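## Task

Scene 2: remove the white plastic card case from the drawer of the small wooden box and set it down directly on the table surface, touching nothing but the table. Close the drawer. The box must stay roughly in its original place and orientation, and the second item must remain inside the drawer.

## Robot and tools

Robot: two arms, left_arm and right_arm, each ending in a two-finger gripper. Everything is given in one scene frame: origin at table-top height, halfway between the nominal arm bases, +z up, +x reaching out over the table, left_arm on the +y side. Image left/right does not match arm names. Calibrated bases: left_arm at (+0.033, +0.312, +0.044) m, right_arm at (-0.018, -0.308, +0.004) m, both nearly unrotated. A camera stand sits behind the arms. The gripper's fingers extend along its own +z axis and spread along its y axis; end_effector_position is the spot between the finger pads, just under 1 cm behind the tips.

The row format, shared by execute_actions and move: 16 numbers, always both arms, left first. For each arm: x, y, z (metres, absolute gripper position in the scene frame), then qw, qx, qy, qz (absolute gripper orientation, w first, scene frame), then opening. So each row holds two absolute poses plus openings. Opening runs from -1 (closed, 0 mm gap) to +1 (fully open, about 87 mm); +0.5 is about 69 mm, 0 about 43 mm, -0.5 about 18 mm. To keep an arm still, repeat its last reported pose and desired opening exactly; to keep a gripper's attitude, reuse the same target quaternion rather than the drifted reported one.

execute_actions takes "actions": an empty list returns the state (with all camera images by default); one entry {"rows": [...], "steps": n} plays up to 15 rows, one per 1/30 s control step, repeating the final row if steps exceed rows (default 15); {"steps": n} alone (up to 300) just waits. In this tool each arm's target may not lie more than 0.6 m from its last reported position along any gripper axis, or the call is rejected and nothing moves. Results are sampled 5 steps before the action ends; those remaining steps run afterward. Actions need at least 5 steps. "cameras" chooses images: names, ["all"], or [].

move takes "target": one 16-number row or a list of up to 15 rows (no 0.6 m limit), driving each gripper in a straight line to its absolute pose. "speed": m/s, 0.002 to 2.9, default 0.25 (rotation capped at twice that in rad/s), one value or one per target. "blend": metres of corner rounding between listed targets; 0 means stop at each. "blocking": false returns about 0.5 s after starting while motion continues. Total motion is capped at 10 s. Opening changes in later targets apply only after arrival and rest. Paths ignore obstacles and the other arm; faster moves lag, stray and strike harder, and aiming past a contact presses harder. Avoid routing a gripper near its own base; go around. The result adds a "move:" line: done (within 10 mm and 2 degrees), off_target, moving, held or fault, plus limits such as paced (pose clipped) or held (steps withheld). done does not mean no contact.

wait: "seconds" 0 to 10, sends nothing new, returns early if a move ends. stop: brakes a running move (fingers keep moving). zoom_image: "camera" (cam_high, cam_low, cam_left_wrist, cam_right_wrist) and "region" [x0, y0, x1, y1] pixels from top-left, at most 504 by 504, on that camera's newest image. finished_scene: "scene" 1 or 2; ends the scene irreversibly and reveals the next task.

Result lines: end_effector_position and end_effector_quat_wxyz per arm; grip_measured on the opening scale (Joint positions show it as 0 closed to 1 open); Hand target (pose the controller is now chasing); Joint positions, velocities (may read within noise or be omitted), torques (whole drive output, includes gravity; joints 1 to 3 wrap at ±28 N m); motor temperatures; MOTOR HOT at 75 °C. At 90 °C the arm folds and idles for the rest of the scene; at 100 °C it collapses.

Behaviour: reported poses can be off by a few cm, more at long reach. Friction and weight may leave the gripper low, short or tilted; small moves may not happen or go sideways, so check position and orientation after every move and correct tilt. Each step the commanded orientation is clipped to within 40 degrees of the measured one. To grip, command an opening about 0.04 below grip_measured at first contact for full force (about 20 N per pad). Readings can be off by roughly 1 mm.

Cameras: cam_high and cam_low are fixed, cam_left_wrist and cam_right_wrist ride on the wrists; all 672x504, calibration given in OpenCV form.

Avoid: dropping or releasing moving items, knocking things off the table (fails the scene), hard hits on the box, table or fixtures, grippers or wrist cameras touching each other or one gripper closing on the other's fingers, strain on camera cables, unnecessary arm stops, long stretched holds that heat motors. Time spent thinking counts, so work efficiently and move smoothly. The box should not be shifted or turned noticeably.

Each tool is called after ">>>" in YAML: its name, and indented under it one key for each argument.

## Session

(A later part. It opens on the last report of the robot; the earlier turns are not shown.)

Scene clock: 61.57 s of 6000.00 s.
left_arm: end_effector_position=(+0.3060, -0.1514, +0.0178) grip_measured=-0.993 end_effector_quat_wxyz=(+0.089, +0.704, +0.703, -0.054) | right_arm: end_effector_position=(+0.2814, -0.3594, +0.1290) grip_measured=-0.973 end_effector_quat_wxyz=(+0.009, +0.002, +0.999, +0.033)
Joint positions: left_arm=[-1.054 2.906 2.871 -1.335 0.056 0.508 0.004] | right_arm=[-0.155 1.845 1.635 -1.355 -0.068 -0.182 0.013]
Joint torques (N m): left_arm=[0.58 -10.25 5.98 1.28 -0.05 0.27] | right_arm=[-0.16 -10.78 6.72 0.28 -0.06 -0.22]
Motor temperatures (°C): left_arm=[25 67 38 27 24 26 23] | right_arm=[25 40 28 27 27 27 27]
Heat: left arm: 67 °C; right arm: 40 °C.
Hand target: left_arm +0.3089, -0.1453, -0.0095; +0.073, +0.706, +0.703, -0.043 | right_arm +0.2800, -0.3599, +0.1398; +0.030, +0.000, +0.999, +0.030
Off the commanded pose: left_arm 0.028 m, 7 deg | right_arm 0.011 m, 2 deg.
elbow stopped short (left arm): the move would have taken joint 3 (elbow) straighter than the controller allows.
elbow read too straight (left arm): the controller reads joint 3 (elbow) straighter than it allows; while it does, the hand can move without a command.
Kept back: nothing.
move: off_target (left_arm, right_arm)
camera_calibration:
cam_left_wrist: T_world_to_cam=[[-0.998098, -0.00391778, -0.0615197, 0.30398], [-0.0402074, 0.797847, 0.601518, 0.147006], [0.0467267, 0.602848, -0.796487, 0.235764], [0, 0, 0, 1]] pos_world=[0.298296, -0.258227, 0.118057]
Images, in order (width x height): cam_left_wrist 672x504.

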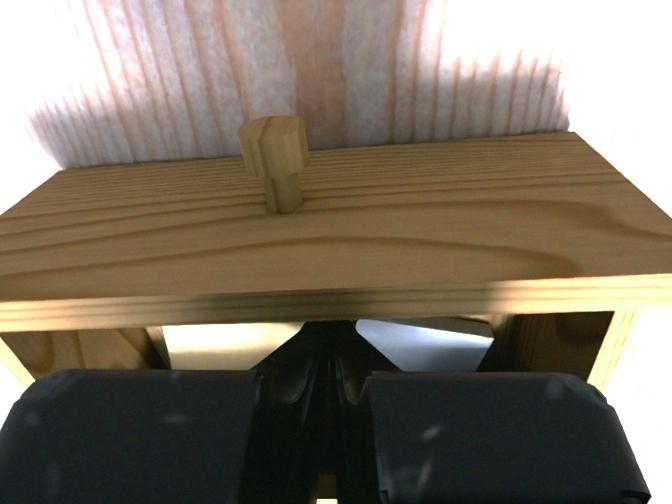

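>>> move:
  target:
    - [0.276,-0.147,0.085,0.031,0.706,0.706,-0.031,0.12,0.28,-0.36,0.14,0.03,0.0,0.999,0.03,-1]
  speed: [0.12]
  cameras: ["cam_left_wrist"]

Scene clock: 63.13 s of 6000.00 s.
left_arm: end_effector_position=(+0.2749, -0.1488, +0.0722) grip_measured=+0.120 end_effector_quat_wxyz=(+0.084, +0.709, +0.698, -0.055) | right_arm: end_effector_position=(+0.2814, -0.3594, +0.1290) grip_measured=-0.973 end_effector_quat_wxyz=(+0.009, +0.002, +0.999, +0.033)
Joint positions: left_arm=[-1.102 2.797 2.872 -1.451 0.053 0.473 0.56] | right_arm=[-0.155 1.845 1.635 -1.355 -0.068 -0.182 0.013]
Joint torques (N m): left_arm=[-0.08 -16.03 5.61 0.91 -0.07 0.09] | right_arm=[-0.18 -10.59 6.75 0.29 -0.06 -0.22]
Motor temperatures (°C): left_arm=[25 68 38 27 24 26 23] | right_arm=[25 40 28 27 27 27 27]
Heat: left arm: 68 °C; right arm: 40 °C.
Hand target: left_arm +0.2756, -0.1463, +0.0845; +0.091, +0.706, +0.701, -0.050 | right_arm +0.2800, -0.3599, +0.1398; +0.030, +0.000, +0.999, +0.030
Off the commanded pose: left_arm 0.013 m, 7 deg | right_arm 0.011 m, 2 deg.
elbow stopped short (left arm): the move would have taken joint 3 (elbow) straighter than the controller allows.
elbow read too straight (left arm): the controller reads joint 3 (elbow) straighter than it allows; while it does, the hand can move without a command.
Kept back: nothing.
move: off_target (left_arm, right_arm)
camera_calibration:
cam_left_wrist: T_world_to_cam=[[-0.998427, 0.0104743, -0.055086, 0.278017], [-0.0250681, 0.795379, 0.605593, 0.106218], [0.0501574, 0.606022, -0.793865, 0.278226], [0, 0, 0, 1]] pos_world=[0.266287, -0.256006, 0.171864]
Images, in order (width x height): cam_left_wrist 672x504.

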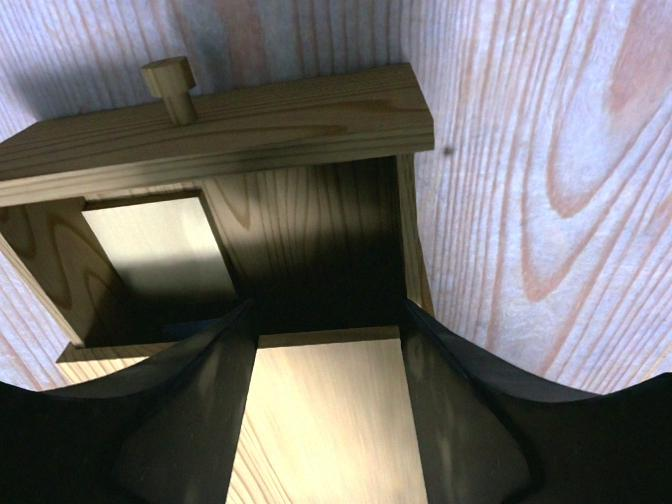

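>>> zoom_image:
  camera: "cam_left_wrist"
  region: [50, 170, 430, 370]

>>> move:
  target:
    - [0.3,0.05,0.15,0.042,0.275,0.96,-0.012,-1,0.28,-0.36,0.14,0.03,0.0,0.999,0.03,-1]
    - [0.3,0.2,0.1,0.044,0.0,0.999,0,-1,0.36,-0.26,0.17,0.280,-0.539,0.770,0.196,0.2]
  speed: 0.3
  cameras: ["cam_right_wrist","cam_high"]

Scaled by 1.326 from the camera's 672x504 image, which has a finer 960x720 frame.

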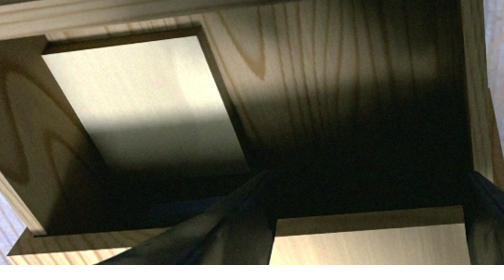

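Scene clock: 68.90 s of 6000.00 s.
left_arm: end_effector_position=(+0.2977, +0.1976, +0.0961) grip_measured=-0.993 end_effector_quat_wxyz=(+0.029, +0.005, +1.000, -0.003) | right_arm: end_effector_position=(+0.3544, -0.2649, +0.1660) grip_measured=+0.200 end_effector_quat_wxyz=(+0.273, -0.532, +0.778, +0.191)
Joint positions: left_arm=[-0.364 1.763 1.246 -0.998 -0.016 -0.357 0.004] | right_arm=[-0.057 1.803 1.67 -1.224 -0.649 -1.214 0.6]
Joint torques (N m): left_arm=[0.27 -9.26 5.3 0.87 -0.16 0.07] | right_arm=[0.79 -5.68 10.82 0.44 -0.61 -0.25]
Motor temperatures (°C): left_arm=[25 69 37 27 24 26 23] | right_arm=[25 40 29 27 27 27 27]
Heat: left arm: 69 °C; right arm: 40 °C.
Hand target: left_arm +0.3001, +0.1999, +0.1001; +0.044, +0.000, +0.999, +0.000 | right_arm +0.3598, -0.2600, +0.1700; +0.280, -0.539, +0.770, +0.196
Off the commanded pose: left_arm 0.005 m, 2 deg | right_arm 0.008 m, 2 deg.
Kept back: nothing.
move: done
camera_calibration:
cam_right_wrist: T_world_to_cam=[[0.938702, -0.344694, 0.00496921, -0.426629], [-0.338744, -0.91963, 0.198828, -0.136858], [-0.063965, -0.188324, -0.980022, 0.275665], [0, 0, 0, 1]] pos_world=[0.371751, -0.221001, 0.299489]
Images, in order (width x height): cam_high 672x504, cam_right_wrist 672x504.

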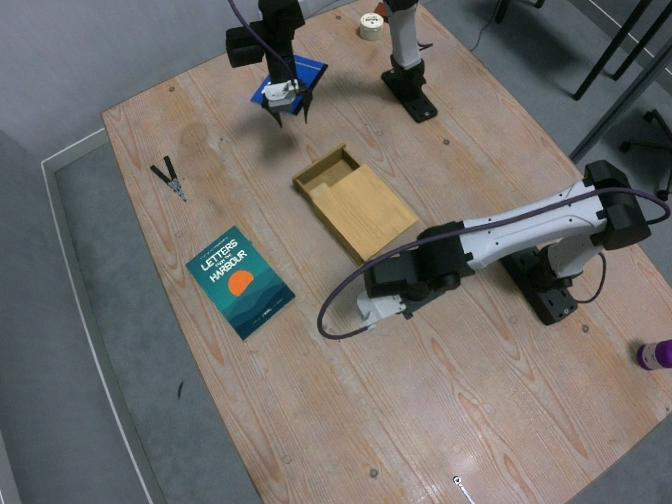

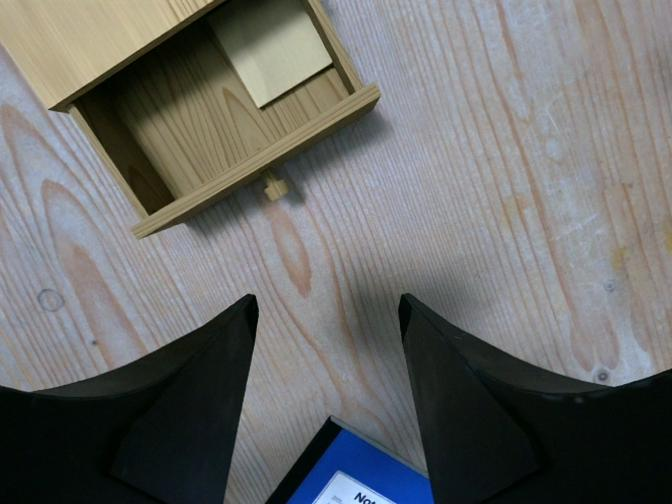

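>>> move:
  target:
    - [0.3,0.03,0.18,0.042,0.275,0.96,-0.012,-1,0.3,-0.37,0.14,0.03,0.0,0.999,0.03,-1]
    - [0.31,-0.14,0.13,0.16,0.688,0.688,-0.16,-1,0.26,-0.37,0.14,0.03,0.0,0.999,0.03,-1]
  speed: 0.3
  blend: [0.03,0]
  cameras: ["cam_left_wrist"]

Scene clock: 74.17 s of 6000.00 s.
left_arm: end_effector_position=(+0.3119, -0.1349, +0.1334) grip_measured=-0.993 end_effector_quat_wxyz=(+0.164, +0.684, +0.695, -0.152) | right_arm: end_effector_position=(+0.2586, -0.3654, +0.1312) grip_measured=-0.973 end_effector_quat_wxyz=(+0.005, +0.002, +0.999, +0.041)
Joint positions: left_arm=[-0.972 2.407 2.34 -1.112 0.23 0.533 0.004] | right_arm=[-0.194 1.775 1.554 -1.359 -0.081 -0.22 0.013]
Joint torques (N m): left_arm=[-0.27 -10.89 8.87 1.31 0.31 0.24] | right_arm=[-0.69 -9.88 6.86 0.38 0.04 -0.25]
Motor temperatures (°C): left_arm=[25 67 38 27 24 26 23] | right_arm=[25 40 29 27 27 27 27]
Heat: left arm: 67 °C; right arm: 40 °C.
Hand target: left_arm +0.3100, -0.1399, +0.1301; +0.161, +0.689, +0.689, -0.160 | right_arm +0.2599, -0.3699, +0.1400; +0.030, +0.000, +0.999, +0.030
Off the commanded pose: left_arm 0.006 m, 1 deg | right_arm 0.010 m, 3 deg.
Kept back: nothing.
move: off_target (right_arm)
camera_calibration:
cam_left_wrist: T_world_to_cam=[[-0.999469, -0.0212676, -0.0246976, 0.310164], [-0.0291834, 0.921367, 0.387596, 0.106408], [0.0145123, 0.388111, -0.921499, 0.315362], [0, 0, 0, 1]] pos_world=[0.308528, -0.21384, 0.257023]
Images, in order (width x height): cam_left_wrist 672x504.

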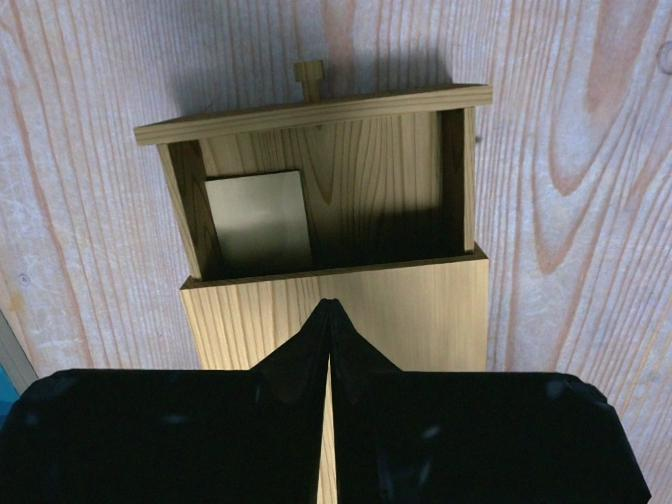

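>>> move:
  target:
    - [0.3,0.15,0.13,0.042,0.0,0.999,0,-1,0.35,-0.27,0.14,-0.09,0.7,0.7,0.09,-1]
    - [0.3,0.2,0.1,0.044,0.0,0.999,0,-1,0.35,-0.21,0.11,-0.2,0.678,0.678,0.2,-1]
  speed: 0.3
  cameras: ["cam_right_wrist"]

Scene clock: 78.87 s of 6000.00 s.
left_arm: end_effector_position=(+0.2978, +0.1977, +0.0963) grip_measured=-0.993 end_effector_quat_wxyz=(+0.030, -0.002, +1.000, +0.000) | right_arm: end_effector_position=(+0.3481, -0.2135, +0.1142) grip_measured=-0.973 end_effector_quat_wxyz=(-0.194, +0.677, +0.682, +0.198)
Joint positions: left_arm=[-0.365 1.763 1.247 -0.999 -0.022 -0.373 0.004] | right_arm=[-0.064 1.975 1.554 -1.204 -0.559 1.454 0.013]
Joint torques (N m): left_arm=[0.31 -9.22 5.23 0.91 -0.13 0.23] | right_arm=[0.55 -6.94 6.71 0.15 -0.41 -0.03]
Motor temperatures (°C): left_arm=[25 68 38 27 24 26 23] | right_arm=[25 40 30 27 27 27 27]
Heat: left arm: 68 °C; right arm: 40 °C.
Hand target: left_arm +0.3000, +0.2000, +0.1000; +0.044, +0.000, +0.999, +0.000 | right_arm +0.3498, -0.2100, +0.1100; -0.200, +0.678, +0.678, +0.200
Off the commanded pose: left_arm 0.005 m, 2 deg | right_arm 0.006 m, 1 deg.
Kept back: nothing.
move: done
camera_calibration:
cam_right_wrist: T_world_to_cam=[[-0.999579, -0.0212594, -0.0197255, 0.34387], [-0.0223292, 0.130158, 0.991242, -0.0579056], [-0.0185058, 0.991265, -0.130578, 0.37312], [0, 0, 0, 1]] pos_world=[0.349338, -0.355014, 0.112903]
Images, in order (width x height): cam_right_wrist 672x504.

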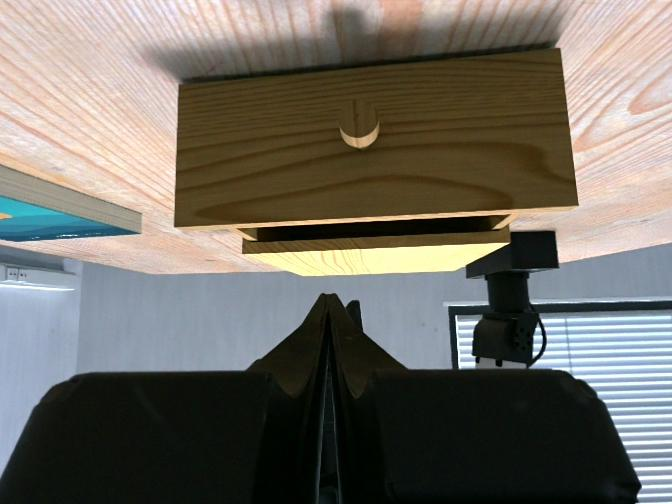

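>>> move:
  target:
    - [0.3,0.2,0.1,0.044,0.0,0.999,0,-1,0.35,-0.18,0.13,-0.09,0.701,0.701,0.09,-1]
  speed: 0.3
  cameras: ["cam_right_wrist"]

Scene clock: 80.30 s of 6000.00 s.
left_arm: end_effector_position=(+0.2981, +0.1977, +0.0963) grip_measured=-0.993 end_effector_quat_wxyz=(+0.030, -0.002, +1.000, +0.000) | right_arm: end_effector_position=(+0.3455, -0.1788, +0.1122) grip_measured=-0.973 end_effector_quat_wxyz=(-0.111, +0.700, +0.702, +0.078)
Joint positions: left_arm=[-0.365 1.763 1.247 -0.998 -0.022 -0.372 0.004] | right_arm=[0.143 1.975 1.673 -1.285 -0.271 1.679 0.013]
Joint torques (N m): left_arm=[0.29 -9.24 5.3 0.89 -0.11 0.23] | right_arm=[0.34 -10.58 10.3 -0.07 0.06 -0.02]
Motor temperatures (°C): left_arm=[25 67 38 27 24 26 23] | right_arm=[25 40 30 27 27 27 27]
Heat: left arm: 67 °C; right arm: 40 °C.
Hand target: left_arm +0.3000, +0.2000, +0.1000; +0.044, +0.000, +0.999, +0.000 | right_arm +0.3496, -0.1800, +0.1297; -0.090, +0.702, +0.701, +0.090
Off the commanded pose: left_arm 0.005 m, 2 deg | right_arm 0.018 m, 3 deg.
Kept back: nothing.
move: off_target (right_arm)
camera_calibration:
cam_right_wrist: T_world_to_cam=[[-0.998859, -0.0283217, 0.0384493, 0.33396], [0.0233746, 0.412141, 0.91082, -0.0168684], [-0.0416425, 0.91068, -0.411009, 0.363485], [0, 0, 0, 1]] pos_world=[0.34911, -0.314608, 0.151919]
Images, in order (width x height): cam_right_wrist 672x504.

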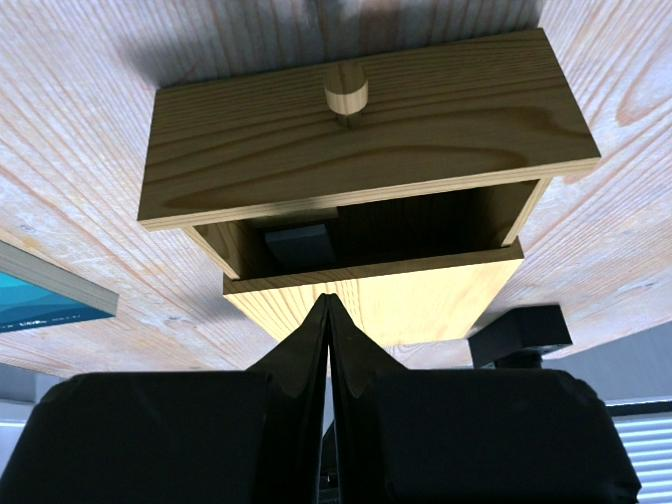

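>>> zoom_image:
  camera: "cam_right_wrist"
  region: [180, 170, 420, 300]

Scaled by 2.100 from the camera's 672x504 image, which has a finer 960x720 frame.

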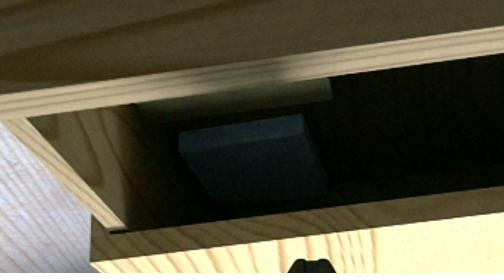

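>>> move:
  target:
    - [0.3,0.2,0.1,0.044,0.0,0.999,0,-1,0.36,-0.25,0.19,0.2706,-0.653,0.653,0.2706,-1]
    - [0.3,0.2,0.1,0.044,0.0,0.999,0,-1,0.365,-0.155,0.115,0.2706,-0.653,0.653,0.2706,-1]
  speed: 0.2
  cameras: ["cam_right_wrist","cam_low","cam_high"]

Scene clock: 91.23 s of 6000.00 s.
left_arm: end_effector_position=(+0.2981, +0.1977, +0.0963) grip_measured=-0.993 end_effector_quat_wxyz=(+0.030, -0.002, +1.000, +0.000) | right_arm: end_effector_position=(+0.3556, -0.2153, +0.1609) grip_measured=-0.973 end_effector_quat_wxyz=(+0.688, -0.710, +0.004, -0.153)
Joint positions: left_arm=[-0.365 1.763 1.247 -0.998 -0.022 -0.372 0.004] | right_arm=[-0.202 2.089 1.244 -1.561 -1.559 2.092 0.013]
Joint torques (N m): left_arm=[0.32 -9.22 5.31 0.89 -0.11 0.23] | right_arm=[0.73 -5.82 7.15 -1.13 -0.55 0.07]
Motor temperatures (°C): left_arm=[25 65 37 27 24 26 23] | right_arm=[25 39 30 27 27 27 27]
Heat: left arm: 65 °C; right arm: 39 °C.
Hand target: left_arm +0.3000, +0.1999, +0.1000; +0.044, +0.000, +0.999, +0.000 | right_arm +0.3610, -0.2148, +0.1610; +0.693, -0.706, +0.014, -0.147
Off the commanded pose: left_arm 0.005 m, 2 deg | right_arm 0.076 m, 105 deg; orientation clipped.
joint sent to its limit (right arm) — joint 4 (wrist pitch), lower limit; joint 5 (wrist yaw), lower limit; joint 6 (wrist roll), upper limit.
Kept back: nothing.
move: off_target (right_arm; path cut at 10 s); path passed 1 of 2 targets; limits=paced
camera_calibration:
cam_right_wrist: T_world_to_cam=[[-0.224794, 0.0605551, 0.972523, -0.0652504], [0.434252, -0.887247, 0.155621, -0.350783], [0.872291, 0.457303, 0.173152, -0.0993811], [0, 0, 0, 1]] pos_world=[0.22435, -0.261832, 0.135255]
Images, in order (width x height): cam_high 672x504, cam_low 672x504, cam_right_wrist 672x504.

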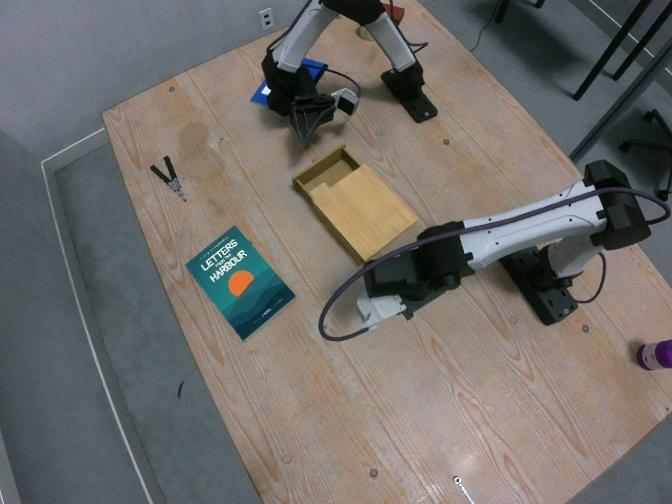

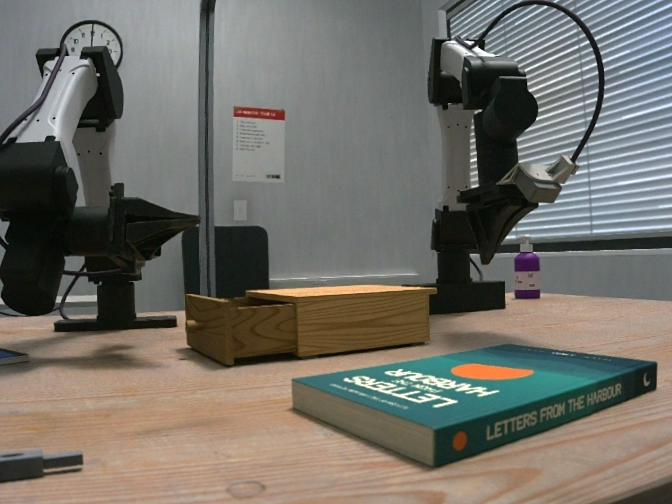

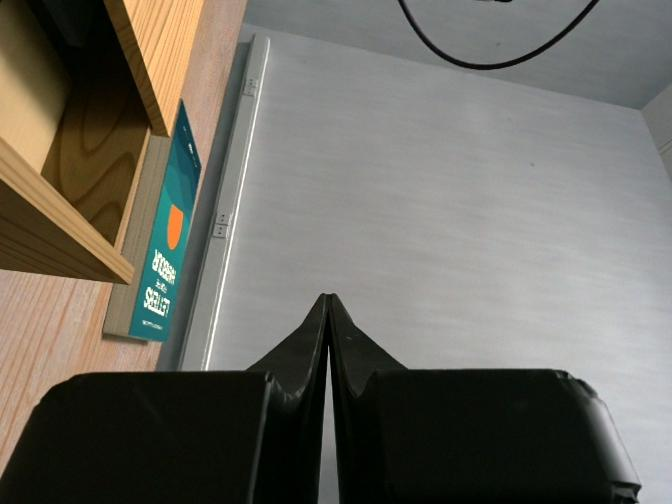

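>>> move:
  target:
    - [0.3,0.2,0.1,0.044,0.0,0.999,0,-1,0.33,-0.33,0.19,0.05,0.45,0.89,0.0,-1]
    - [0.3,0.2,0.1,0.044,0.0,0.999,0,-1,0.3,-0.35,0.19,0.03,0.0,0.999,0.03,-1]
    - [0.3,0.2,0.1,0.044,0.0,0.999,0,-1,0.36,-0.26,0.19,0.280,-0.539,0.770,0.196,-1]
  speed: 0.6
  blend: [0.03,0.03,0]
  cameras: ["cam_right_wrist"]

Scene clock: 96.43 s of 6000.00 s.
left_arm: end_effector_position=(+0.2981, +0.1977, +0.0963) grip_measured=-0.993 end_effector_quat_wxyz=(+0.030, -0.002, +1.000, +0.000) | right_arm: end_effector_position=(+0.3558, -0.2632, +0.1847) grip_measured=-0.974 end_effector_quat_wxyz=(+0.266, -0.532, +0.780, +0.196)
Joint positions: left_arm=[-0.365 1.763 1.247 -0.998 -0.022 -0.372 0.004] | right_arm=[-0.052 1.835 1.788 -1.324 -0.648 -1.212 0.013]
Joint torques (N m): left_arm=[0.34 -9.26 5.26 0.88 -0.11 0.24] | right_arm=[0.17 -7.23 8.79 0.56 -0.55 -0.27]
Motor temperatures (°C): left_arm=[25 64 37 27 24 26 23] | right_arm=[25 39 30 27 27 27 27]
Heat: left arm: 64 °C; right arm: 39 °C.
Hand target: left_arm +0.3000, +0.2000, +0.1000; +0.044, +0.000, +0.999, +0.000 | right_arm +0.3598, -0.2601, +0.1900; +0.280, -0.539, +0.770, +0.196
Off the commanded pose: left_arm 0.005 m, 2 deg | right_arm 0.007 m, 2 deg.
Kept back: nothing.
move: done
camera_calibration:
cam_right_wrist: T_world_to_cam=[[0.939902, -0.341299, -0.00995117, -0.424146], [-0.332264, -0.920958, 0.203562, -0.142091], [-0.07864, -0.188022, -0.979011, 0.299505], [0, 0, 0, 1]] pos_world=[0.374997, -0.219307, 0.317922]
Images, in order (width x height): cam_right_wrist 672x504.

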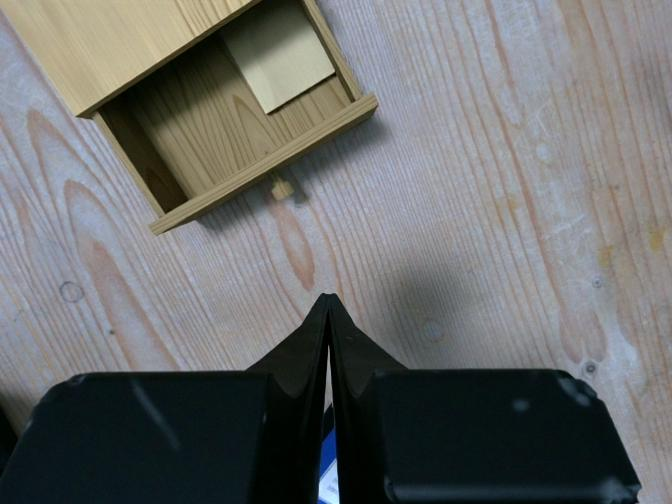

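>>> move:
  target:
    - [0.3,0.2,0.1,0.044,0.0,0.999,0,-1,0.325,-0.24,0.16,0.366,-0.54,0.704,0.281,-1]
    - [0.3,0.2,0.1,0.044,0.0,0.999,0,-1,0.339,-0.175,0.105,0.366,-0.54,0.704,0.281,-1]
  speed: 0.2
  cameras: ["cam_right_wrist","cam_low"]

Scene clock: 99.47 s of 6000.00 s.
left_arm: end_effector_position=(+0.2981, +0.1977, +0.0963) grip_measured=-0.993 end_effector_quat_wxyz=(+0.030, -0.002, +1.000, +0.000) | right_arm: end_effector_position=(+0.3363, -0.1762, +0.0982) grip_measured=-0.974 end_effector_quat_wxyz=(+0.354, -0.536, +0.709, +0.290)
Joint positions: left_arm=[-0.365 1.763 1.247 -0.998 -0.022 -0.372 0.004] | right_arm=[0.077 1.727 1.185 -0.656 -0.898 -1.067 0.013]
Joint torques (N m): left_arm=[0.34 -9.26 5.24 0.88 -0.11 0.22] | right_arm=[0.42 -8.31 6.95 0.92 -0.45 -0.09]
Motor temperatures (°C): left_arm=[25 64 36 27 24 26 23] | right_arm=[25 40 30 27 27 27 27]
Heat: left arm: 64 °C; right arm: 40 °C.
Hand target: left_arm +0.3000, +0.2000, +0.1000; +0.044, +0.000, +0.999, +0.000 | right_arm +0.3390, -0.1750, +0.1051; +0.366, -0.540, +0.704, +0.281
Off the commanded pose: left_arm 0.005 m, 2 deg | right_arm 0.007 m, 2 deg.
Kept back: nothing.
move: done
camera_calibration:
cam_right_wrist: T_world_to_cam=[[0.96995, -0.24277, -0.0161357, -0.369164], [-0.243297, -0.967231, -0.0725983, -0.0618037], [0.00201778, 0.0743424, -0.997231, 0.250468], [0, 0, 0, 1]] pos_world=[0.342529, -0.168021, 0.239331]
Images, in order (width x height): cam_low 672x504, cam_right_wrist 672x504.

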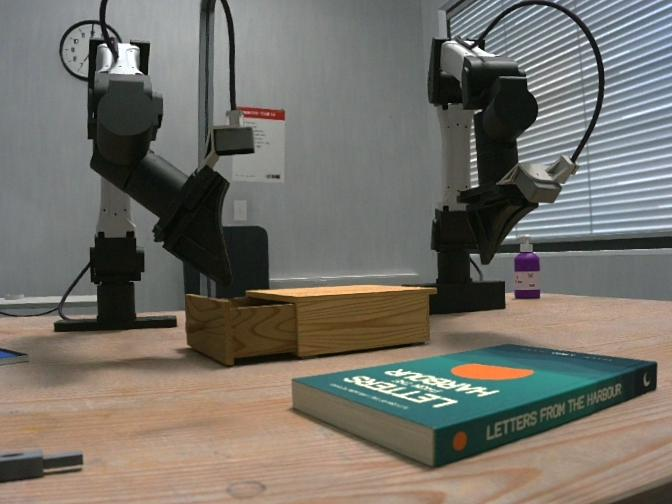

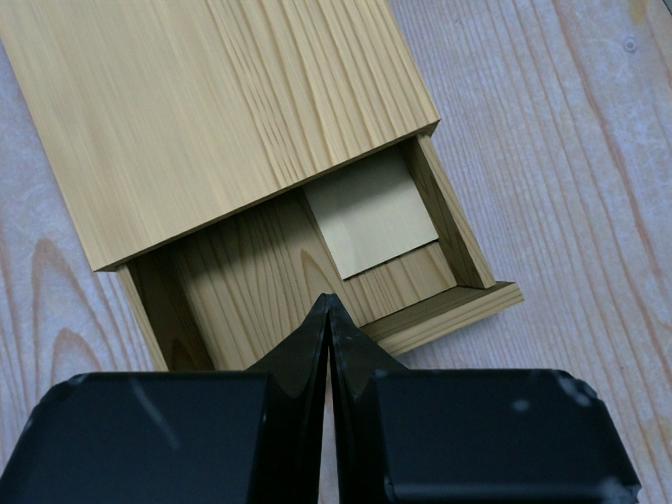

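>>> move:
  target:
    - [0.3,0.2,0.1,0.044,0.0,0.999,0,-1,0.36,-0.095,0.048,0.366,-0.54,0.704,0.281,-1]
  speed: 0.07
  cameras: ["cam_right_wrist","cam_low"]

Scene clock: 101.93 s of 6000.00 s.
left_arm: end_effector_position=(+0.2981, +0.1977, +0.0963) grip_measured=-0.993 end_effector_quat_wxyz=(+0.030, -0.002, +1.000, +0.000) | right_arm: end_effector_position=(+0.3602, -0.1018, +0.0523) grip_measured=-0.974 end_effector_quat_wxyz=(+0.364, -0.539, +0.708, +0.275)
Joint positions: left_arm=[-0.365 1.763 1.247 -0.998 -0.022 -0.372 0.004] | right_arm=[0.29 1.857 1.115 -0.213 -0.774 -0.783 0.013]
Joint torques (N m): left_arm=[0.35 -9.21 5.26 0.89 -0.11 0.23] | right_arm=[1.28 -6.06 6.97 1.37 -0.49 -0.04]
Motor temperatures (°C): left_arm=[25 63 36 27 24 26 23] | right_arm=[25 39 30 27 27 27 27]
Heat: left arm: 63 °C; right arm: 39 °C.
Hand target: left_arm +0.3000, +0.2000, +0.1000; +0.044, +0.000, +0.999, +0.000 | right_arm +0.3598, -0.0951, +0.0481; +0.366, -0.540, +0.704, +0.281
Off the commanded pose: left_arm 0.005 m, 2 deg | right_arm 0.008 m, 1 deg.
Kept back: nothing.
move: done
camera_calibration:
cam_right_wrist: T_world_to_cam=[[0.966658, -0.255374, 0.0188717, -0.376902], [-0.253573, -0.964895, -0.0683944, 0.0163619], [0.0356754, 0.0613286, -0.99748, 0.185722], [0, 0, 0, 1]] pos_world=[0.361859, -0.0918536, 0.193486]
Images, in order (width x height): cam_low 672x504, cam_right_wrist 672x504.

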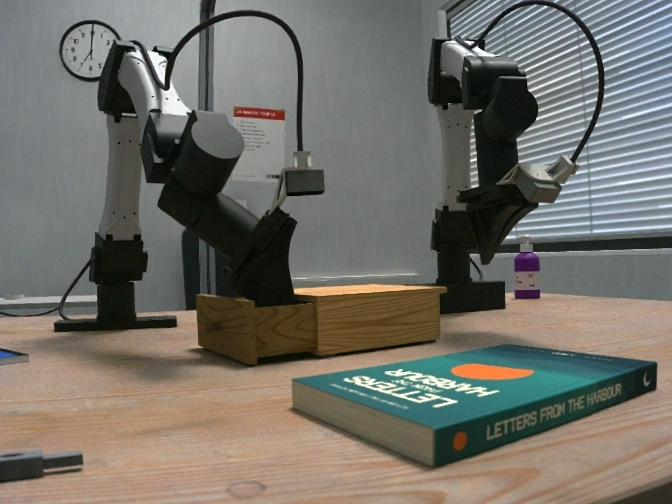

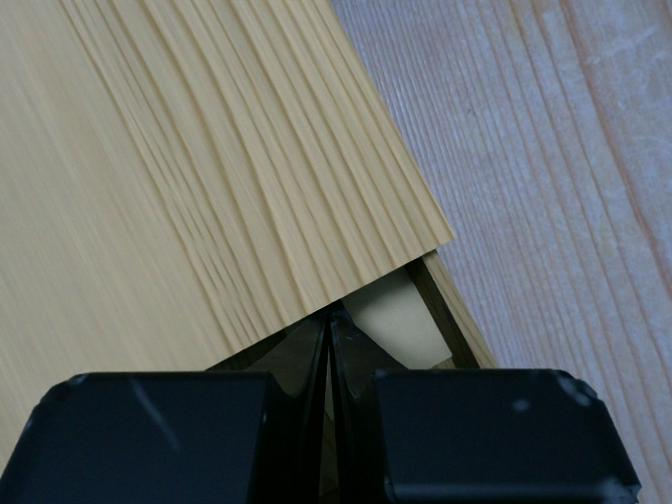

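>>> move:
  target:
    - [0.3,0.2,0.1,0.044,0.0,0.999,0,-1,0.38,-0.079,0.046,0.366,-0.54,0.704,0.281,-1]
    - [0.3,0.2,0.1,0.044,0.0,0.999,0,-1,0.381,-0.078,0.02,0.366,-0.54,0.704,0.281,-1]
  speed: 0.06
  cameras: ["cam_right_wrist","cam_low"]

Scene clock: 104.00 s of 6000.00 s.
left_arm: end_effector_position=(+0.2981, +0.1977, +0.0963) grip_measured=-0.993 end_effector_quat_wxyz=(+0.030, -0.002, +1.000, +0.000) | right_arm: end_effector_position=(+0.3855, -0.0784, +0.0444) grip_measured=-0.974 end_effector_quat_wxyz=(+0.388, -0.541, +0.690, +0.284)
Joint positions: left_arm=[-0.365 1.763 1.247 -0.998 -0.022 -0.372 0.004] | right_arm=[0.316 1.964 1.181 -0.094 -0.797 -0.742 0.013]
Joint torques (N m): left_arm=[0.32 -9.24 5.22 0.89 -0.12 0.23] | right_arm=[1.39 -5.03 6.31 1.25 -0.05 -0.16]
Motor temperatures (°C): left_arm=[25 63 36 27 24 26 23] | right_arm=[25 39 30 28 27 27 27]
Heat: left arm: 63 °C; right arm: 39 °C.
Hand target: left_arm +0.3000, +0.2000, +0.1000; +0.044, +0.000, +0.999, +0.000 | right_arm +0.3799, -0.0787, +0.0209; +0.366, -0.540, +0.704, +0.281
Off the commanded pose: left_arm 0.005 m, 2 deg | right_arm 0.025 m, 3 deg.
Kept back: nothing.
move: off_target (right_arm)
camera_calibration:
cam_right_wrist: T_world_to_cam=[[0.969729, -0.240227, 0.0437669, -0.3964], [-0.233339, -0.96448, -0.123818, 0.0394928], [0.0719567, 0.109857, -0.991339, 0.165081], [0, 0, 0, 1]] pos_world=[0.381737, -0.0752715, 0.18589]
Images, in order (width x height): cam_low 672x504, cam_right_wrist 672x504.

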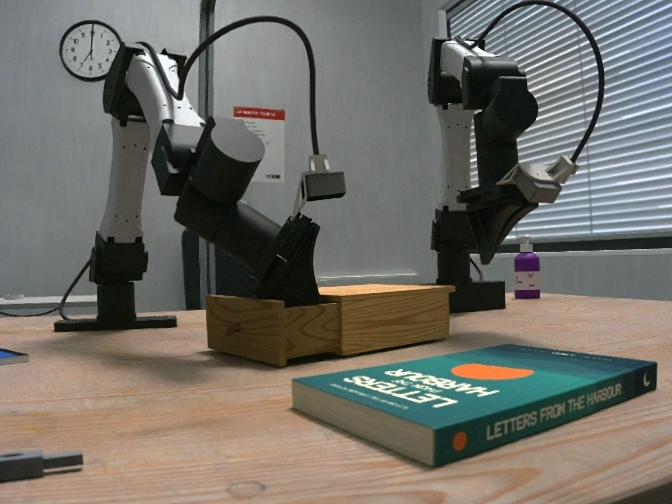

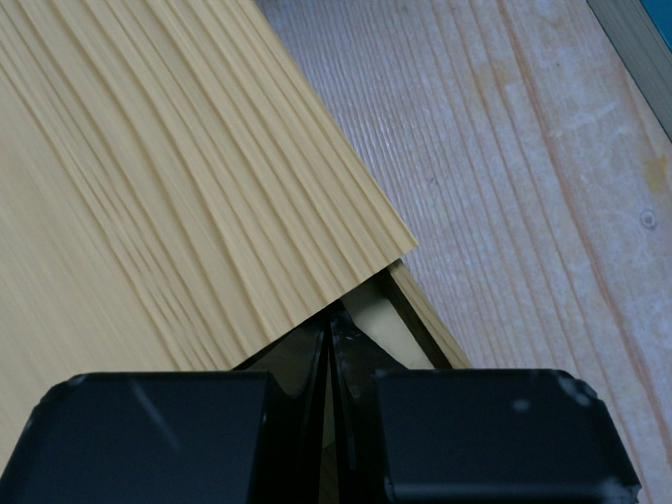

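>>> move:
  target:
    - [0.3,0.2,0.1,0.044,0.0,0.999,0,-1,0.352,-0.1,0.015,0.334,-0.56,0.712,0.256,-1]
    - [0.3,0.2,0.1,0.044,0.0,0.999,0,-1,0.352,-0.15,0.015,0.2303,-0.613,0.7306,0.1933,-1]
  speed: 0.05
  blend: [0.01,0]
  cameras: ["cam_right_wrist"]

Scene clock: 108.57 s of 6000.00 s.
left_arm: end_effector_position=(+0.2981, +0.1977, +0.0963) grip_measured=-0.993 end_effector_quat_wxyz=(+0.030, -0.002, +1.000, +0.000) | right_arm: end_effector_position=(+0.3598, -0.1252, +0.0407) grip_measured=-0.974 end_effector_quat_wxyz=(-0.285, +0.624, -0.697, -0.208)
Joint positions: left_arm=[-0.365 1.763 1.247 -0.998 -0.022 -0.372 0.004] | right_arm=[0.305 1.916 1.28 -0.545 -0.623 -1.059 0.013]
Joint torques (N m): left_arm=[0.34 -9.2 5.26 0.88 -0.11 0.22] | right_arm=[-2.06 -4.68 7.68 0.18 0.32 -0.23]
Motor temperatures (°C): left_arm=[25 63 36 27 24 26 23] | right_arm=[25 39 30 28 27 27 27]
Heat: left arm: 63 °C; right arm: 39 °C.
Hand target: left_arm +0.3000, +0.2000, +0.1000; +0.044, +0.000, +0.999, +0.000 | right_arm +0.3506, -0.1494, +0.0169; +0.232, -0.614, +0.729, +0.194
Off the commanded pose: left_arm 0.005 m, 2 deg | right_arm 0.037 m, 8 deg.
Kept back: nothing.
move: off_target (right_arm)
camera_calibration:
cam_right_wrist: T_world_to_cam=[[0.989866, -0.118099, 0.0788557, -0.375998], [-0.129509, -0.978558, 0.160161, -0.0627873], [0.05825, -0.16875, -0.983936, 0.138119], [0, 0, 0, 1]] pos_world=[0.35601, -0.0825382, 0.175606]
Images, in order (width x height): cam_right_wrist 672x504.

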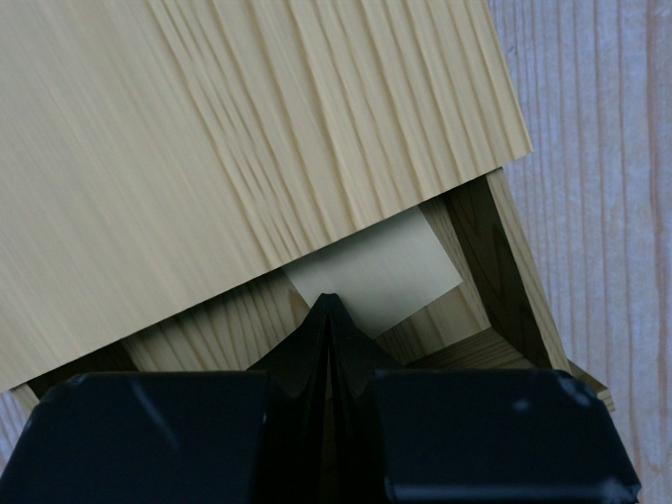

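>>> move:
  target:
    - [0.3,0.2,0.1,0.044,0.0,0.999,0,-1,0.345,-0.16,0.12,0.2303,-0.613,0.7306,0.1933,-1]
    - [0.3,0.2,0.1,0.044,0.0,0.999,0,-1,0.31,-0.33,0.19,0.05,-0.1,0.995,0.0,-1]
    - [0.3,0.2,0.1,0.044,0.0,0.999,0,-1,0.35,-0.26,0.17,-0.06,0.6,0.795,0.06,-1]
    - [0.3,0.2,0.1,0.044,0.0,0.999,0,-1,0.36,-0.18,0.13,-0.09,0.701,0.701,0.09,-1]
  speed: [0.15,0.6,0.6,0.3]
  blend: [0.02,0.04,0.03,0]
  cameras: ["cam_right_wrist","cam_high"]

>>> zoom_image:
  camera: "cam_right_wrist"
  region: [150, 150, 500, 320]

Scene clock: 113.17 s of 6000.00 s.
left_arm: end_effector_position=(+0.2981, +0.1977, +0.0963) grip_measured=-0.993 end_effector_quat_wxyz=(+0.030, -0.002, +1.000, +0.000) | right_arm: end_effector_position=(+0.3580, -0.1821, +0.1189) grip_measured=-0.974 end_effector_quat_wxyz=(-0.100, +0.700, +0.704, +0.073)
Joint positions: left_arm=[-0.365 1.763 1.247 -0.998 -0.022 -0.372 0.004] | right_arm=[0.14 2.019 1.77 -1.335 -0.248 1.674 0.013]
Joint torques (N m): left_arm=[0.34 -9.24 5.26 0.89 -0.12 0.23] | right_arm=[0.35 -10.96 6.65 0.21 -0.15 0.01]
Motor temperatures (°C): left_arm=[25 62 36 27 24 26 23] | right_arm=[25 39 30 28 27 27 27]
Heat: left arm: 62 °C; right arm: 39 °C.
Hand target: left_arm +0.3000, +0.2000, +0.1000; +0.044, +0.000, +0.999, +0.000 | right_arm +0.3598, -0.1799, +0.1301; -0.090, +0.701, +0.702, +0.090
Off the commanded pose: left_arm 0.005 m, 2 deg | right_arm 0.011 m, 2 deg.
Kept back: nothing.
move: off_target (right_arm)
camera_calibration:
cam_right_wrist: T_world_to_cam=[[-0.999059, -0.0299616, 0.0313754, 0.346692], [0.0153679, 0.431905, 0.901788, -0.0143945], [-0.0405702, 0.901422, -0.431037, 0.370103], [0, 0, 0, 1]] pos_world=[0.361602, -0.317014, 0.161632]
Images, in order (width x height): cam_high 672x504, cam_right_wrist 672x504.

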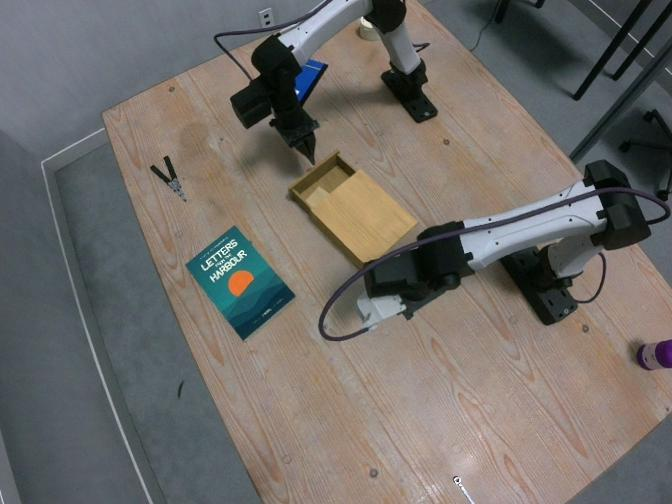

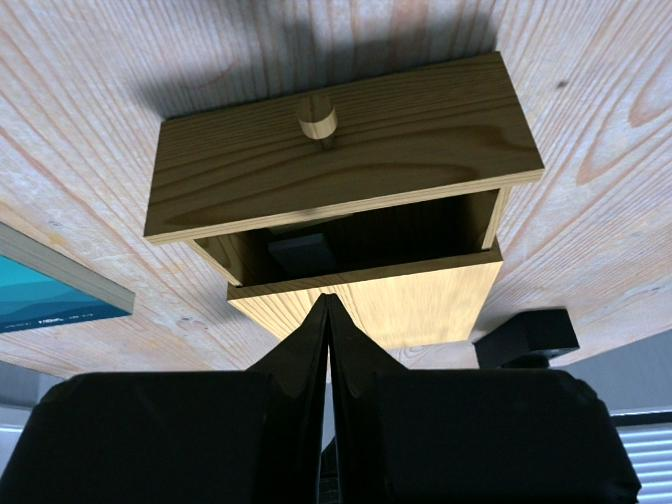

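Scaled by 1.440 from the camera's 672x504 image, which has a finer 960x720 frame.

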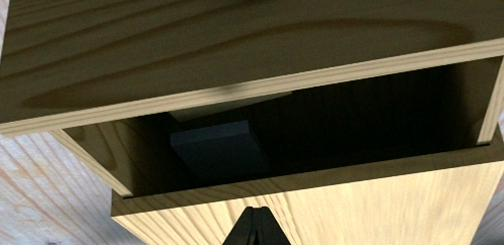

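>>> move:
  target:
    - [0.26,0.22,0.13,0.2,0.4,0.85,-0.1,0.2,0.35,-0.27,0.18,-0.06,0.6,0.795,0.06,-1]
    - [0.275,0.15,0.09,0.439,0.5266,0.6275,-0.369,0.2,0.31,-0.35,0.16,0.03,0,0.999,0.03,-1]
  speed: 0.3
  cameras: ["cam_left_wrist","cam_low","cam_high"]

Scene clock: 119.40 s of 6000.00 s.
left_arm: end_effector_position=(+0.2779, +0.1502, +0.0922) grip_measured=+0.200 end_effector_quat_wxyz=(+0.437, +0.528, +0.631, -0.363) | right_arm: end_effector_position=(+0.3085, -0.3454, +0.1471) grip_measured=-0.974 end_effector_quat_wxyz=(+0.000, +0.003, +0.999, +0.038)
Joint positions: left_arm=[-0.066 1.441 0.492 -0.04 1.133 0.947 0.6] | right_arm=[-0.108 1.973 1.877 -1.485 -0.074 -0.132 0.013]
Joint torques (N m): left_arm=[0.55 -3.34 4.67 1.55 0.6 0.22] | right_arm=[-0.57 -11.77 6.84 0.35 0.01 -0.28]
Motor temperatures (°C): left_arm=[25 60 36 28 24 26 23] | right_arm=[25 39 31 27 27 27 27]
Heat: left arm: 60 °C; right arm: 39 °C.
Hand target: left_arm +0.2750, +0.1500, +0.0900; +0.439, +0.527, +0.628, -0.369 | right_arm +0.3097, -0.3499, +0.1599; +0.029, +0.000, +0.999, +0.030
Off the commanded pose: left_arm 0.004 m, 1 deg | right_arm 0.014 m, 4 deg.
Kept back: nothing.
move: off_target (right_arm)
camera_calibration:
cam_left_wrist: T_world_to_cam=[[-0.981713, -0.190029, -0.0113405, 0.300465], [-0.173978, 0.919786, -0.351747, -0.0326608], [0.0772728, -0.343341, -0.936027, 0.26094], [0, 0, 0, 1]] pos_world=[0.269125, 0.176729, 0.236166]
Images, in order (width x height): cam_high 672x504, cam_low 672x504, cam_left_wrist 672x504.

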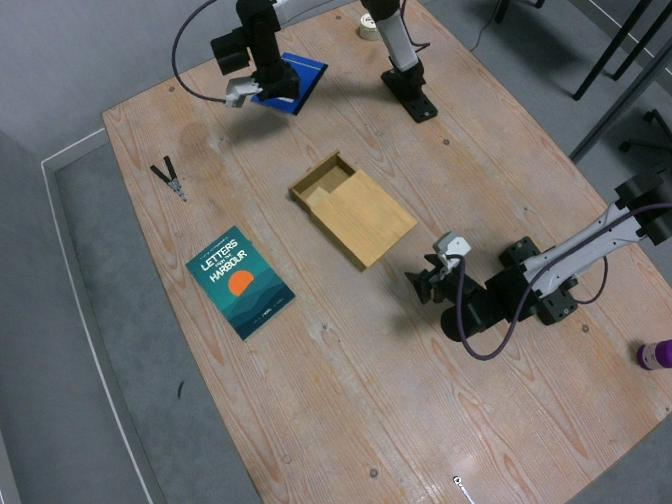

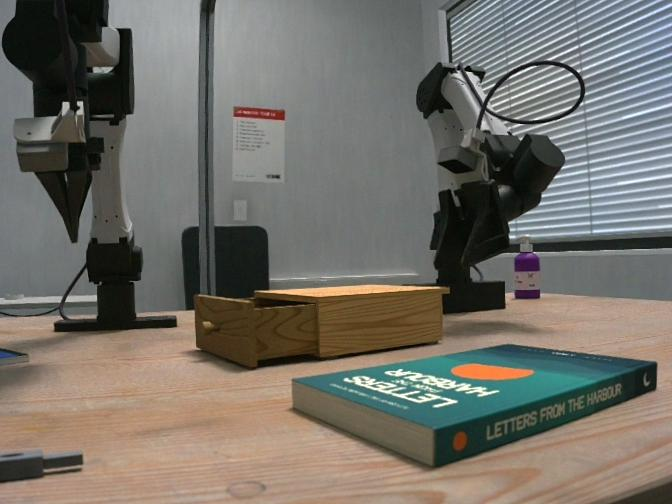

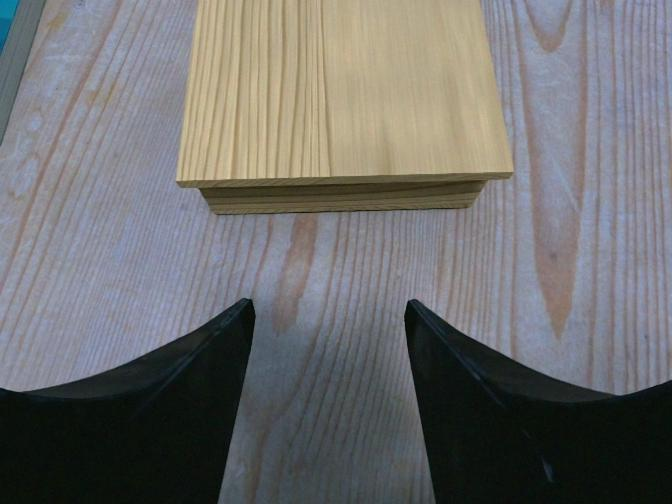

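>>> move:
  target:
    - [0.279,0.115,0.045,0.439,0.5266,0.6275,-0.369,0.2,0.3,-0.36,0.16,0.03,0,0.999,0.03,-1]
    - [0.284,0.084,0.045,0.439,0.5266,0.6275,-0.369,0.2,0.3,-0.36,0.16,0.03,0,0.999,0.03,-1]
    - [0.284,0.082,0.068,0.439,0.5266,0.6275,-0.369,0.2,0.3,-0.36,0.16,0.03,0,0.999,0.03,-1]
  speed: [0.15,0.06,0.04]
  cameras: ["cam_left_wrist","cam_low"]

Scene clock: 123.23 s of 6000.00 s.
left_arm: end_effector_position=(+0.2772, +0.0846, +0.0607) grip_measured=+0.200 end_effector_quat_wxyz=(+0.431, +0.525, +0.631, -0.376) | right_arm: end_effector_position=(+0.2990, -0.3565, +0.1480) grip_measured=-0.974 end_effector_quat_wxyz=(+0.001, +0.003, +0.999, +0.037)
Joint positions: left_arm=[-0.339 1.663 0.402 0.609 0.966 0.537 0.6] | right_arm=[-0.142 1.938 1.831 -1.474 -0.074 -0.166 0.013]
Joint torques (N m): left_arm=[-0.5 -6.45 6.37 1.72 0.16 0.11] | right_arm=[-0.35 -11.48 6.69 0.37 0 -0.27]
Motor temperatures (°C): left_arm=[25 58 36 28 24 26 23] | right_arm=[25 40 31 27 27 27 27]
Heat: left arm: 58 °C; right arm: 40 °C.
Hand target: left_arm +0.2839, +0.0821, +0.0681; +0.439, +0.526, +0.627, -0.369 | right_arm +0.2999, -0.3599, +0.1599; +0.030, +0.000, +0.999, +0.030
Off the commanded pose: left_arm 0.010 m, 1 deg | right_arm 0.013 m, 3 deg.
Kept back: nothing.
move: off_target (right_arm)
camera_calibration:
cam_left_wrist: T_world_to_cam=[[-0.984086, -0.176993, 0.0157564, 0.284843], [-0.1707, 0.917003, -0.360509, 0.0163507], [0.0493588, -0.357462, -0.932623, 0.217776], [0, 0, 0, 1]] pos_world=[0.272352, 0.113268, 0.204509]
Images, in order (width x height): cam_low 672x504, cam_left_wrist 672x504.

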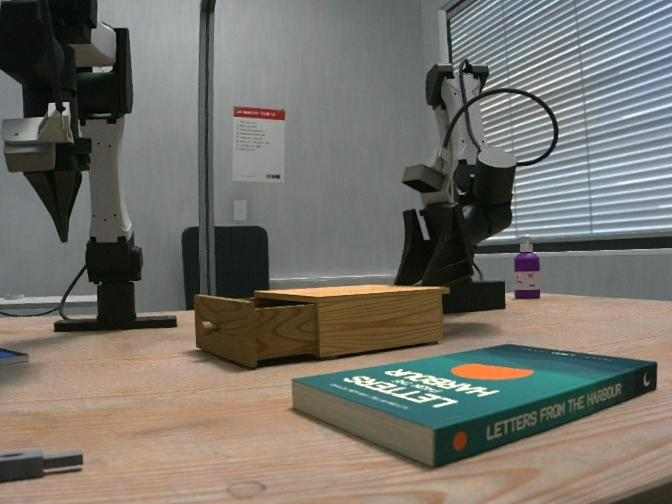

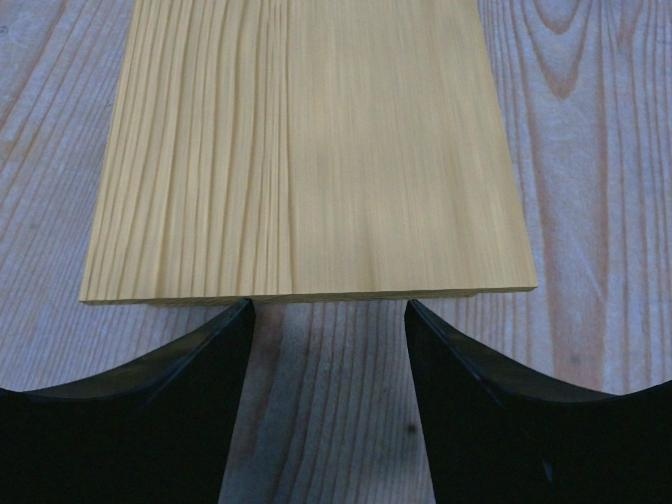

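>>> move:
  target:
    - [0.287,0.088,0.04,0.439,0.5266,0.6275,-0.369,0.2,0.3,-0.36,0.16,0.03,0,0.999,0.03,-1]
    - [0.287,0.068,0.04,0.439,0.5266,0.6275,-0.369,0.2,0.3,-0.36,0.16,0.03,0,0.999,0.03,-1]
    - [0.287,0.066,0.075,0.439,0.5266,0.6275,-0.369,0.2,0.3,-0.36,0.16,0.03,0,0.999,0.03,-1]
  speed: [0.1,0.05,0.04]
  cameras: ["cam_left_wrist","cam_low"]

Scene clock: 126.50 s of 6000.00 s.
left_arm: end_effector_position=(+0.2782, +0.0727, +0.0608) grip_measured=+0.200 end_effector_quat_wxyz=(+0.420, +0.520, +0.643, -0.373) | right_arm: end_effector_position=(+0.2990, -0.3565, +0.1480) grip_measured=-0.974 end_effector_quat_wxyz=(+0.001, +0.003, +0.999, +0.037)
Joint positions: left_arm=[-0.393 1.668 0.428 0.601 0.906 0.482 0.6] | right_arm=[-0.142 1.938 1.831 -1.474 -0.074 -0.166 0.013]
Joint torques (N m): left_arm=[-0.77 -7.04 6.97 1.96 0.29 0.12] | right_arm=[-0.39 -11.4 6.68 0.35 0 -0.27]
Motor temperatures (°C): left_arm=[25 57 36 29 24 26 23] | right_arm=[25 40 30 27 27 27 27]
Heat: left arm: 57 °C; right arm: 40 °C.
Hand target: left_arm +0.2866, +0.0661, +0.0752; +0.439, +0.527, +0.627, -0.369 | right_arm +0.2999, -0.3599, +0.1599; +0.030, +0.000, +0.999, +0.030
Off the commanded pose: left_arm 0.018 m, 3 deg | right_arm 0.013 m, 3 deg.
Kept back: nothing.
move: off_target (left_arm, right_arm)
camera_calibration:
cam_left_wrist: T_world_to_cam=[[-0.980838, -0.191422, 0.0362496, 0.282665], [-0.192315, 0.921536, -0.337322, 0.0318201], [0.0311655, -0.337829, -0.940691, 0.217669], [0, 0, 0, 1]] pos_world=[0.276585, 0.09832, 0.205246]
Images, in order (width x height): cam_low 672x504, cam_left_wrist 672x504.

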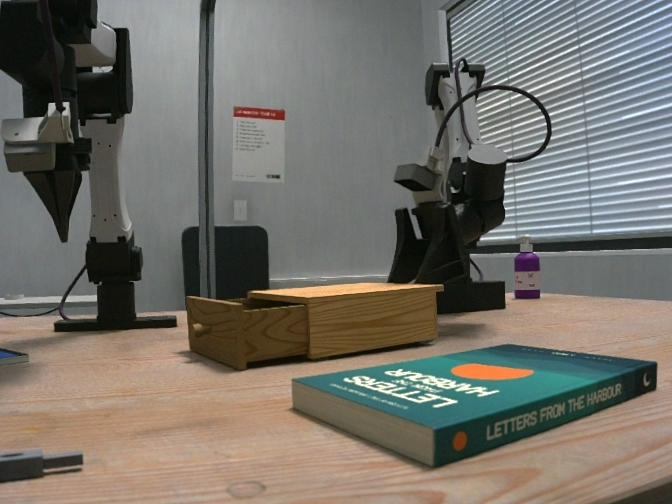

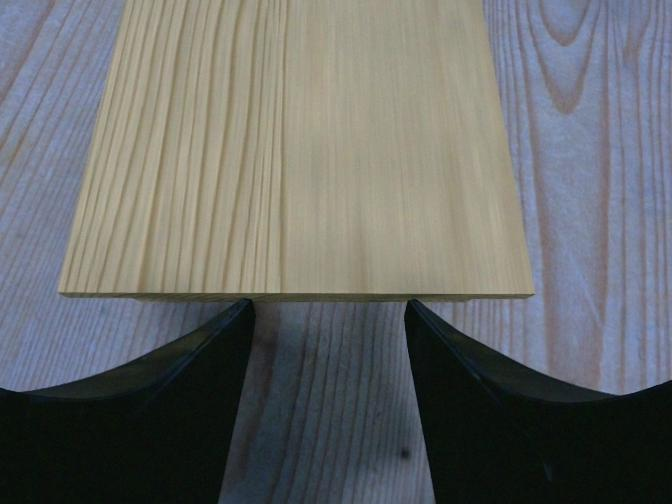

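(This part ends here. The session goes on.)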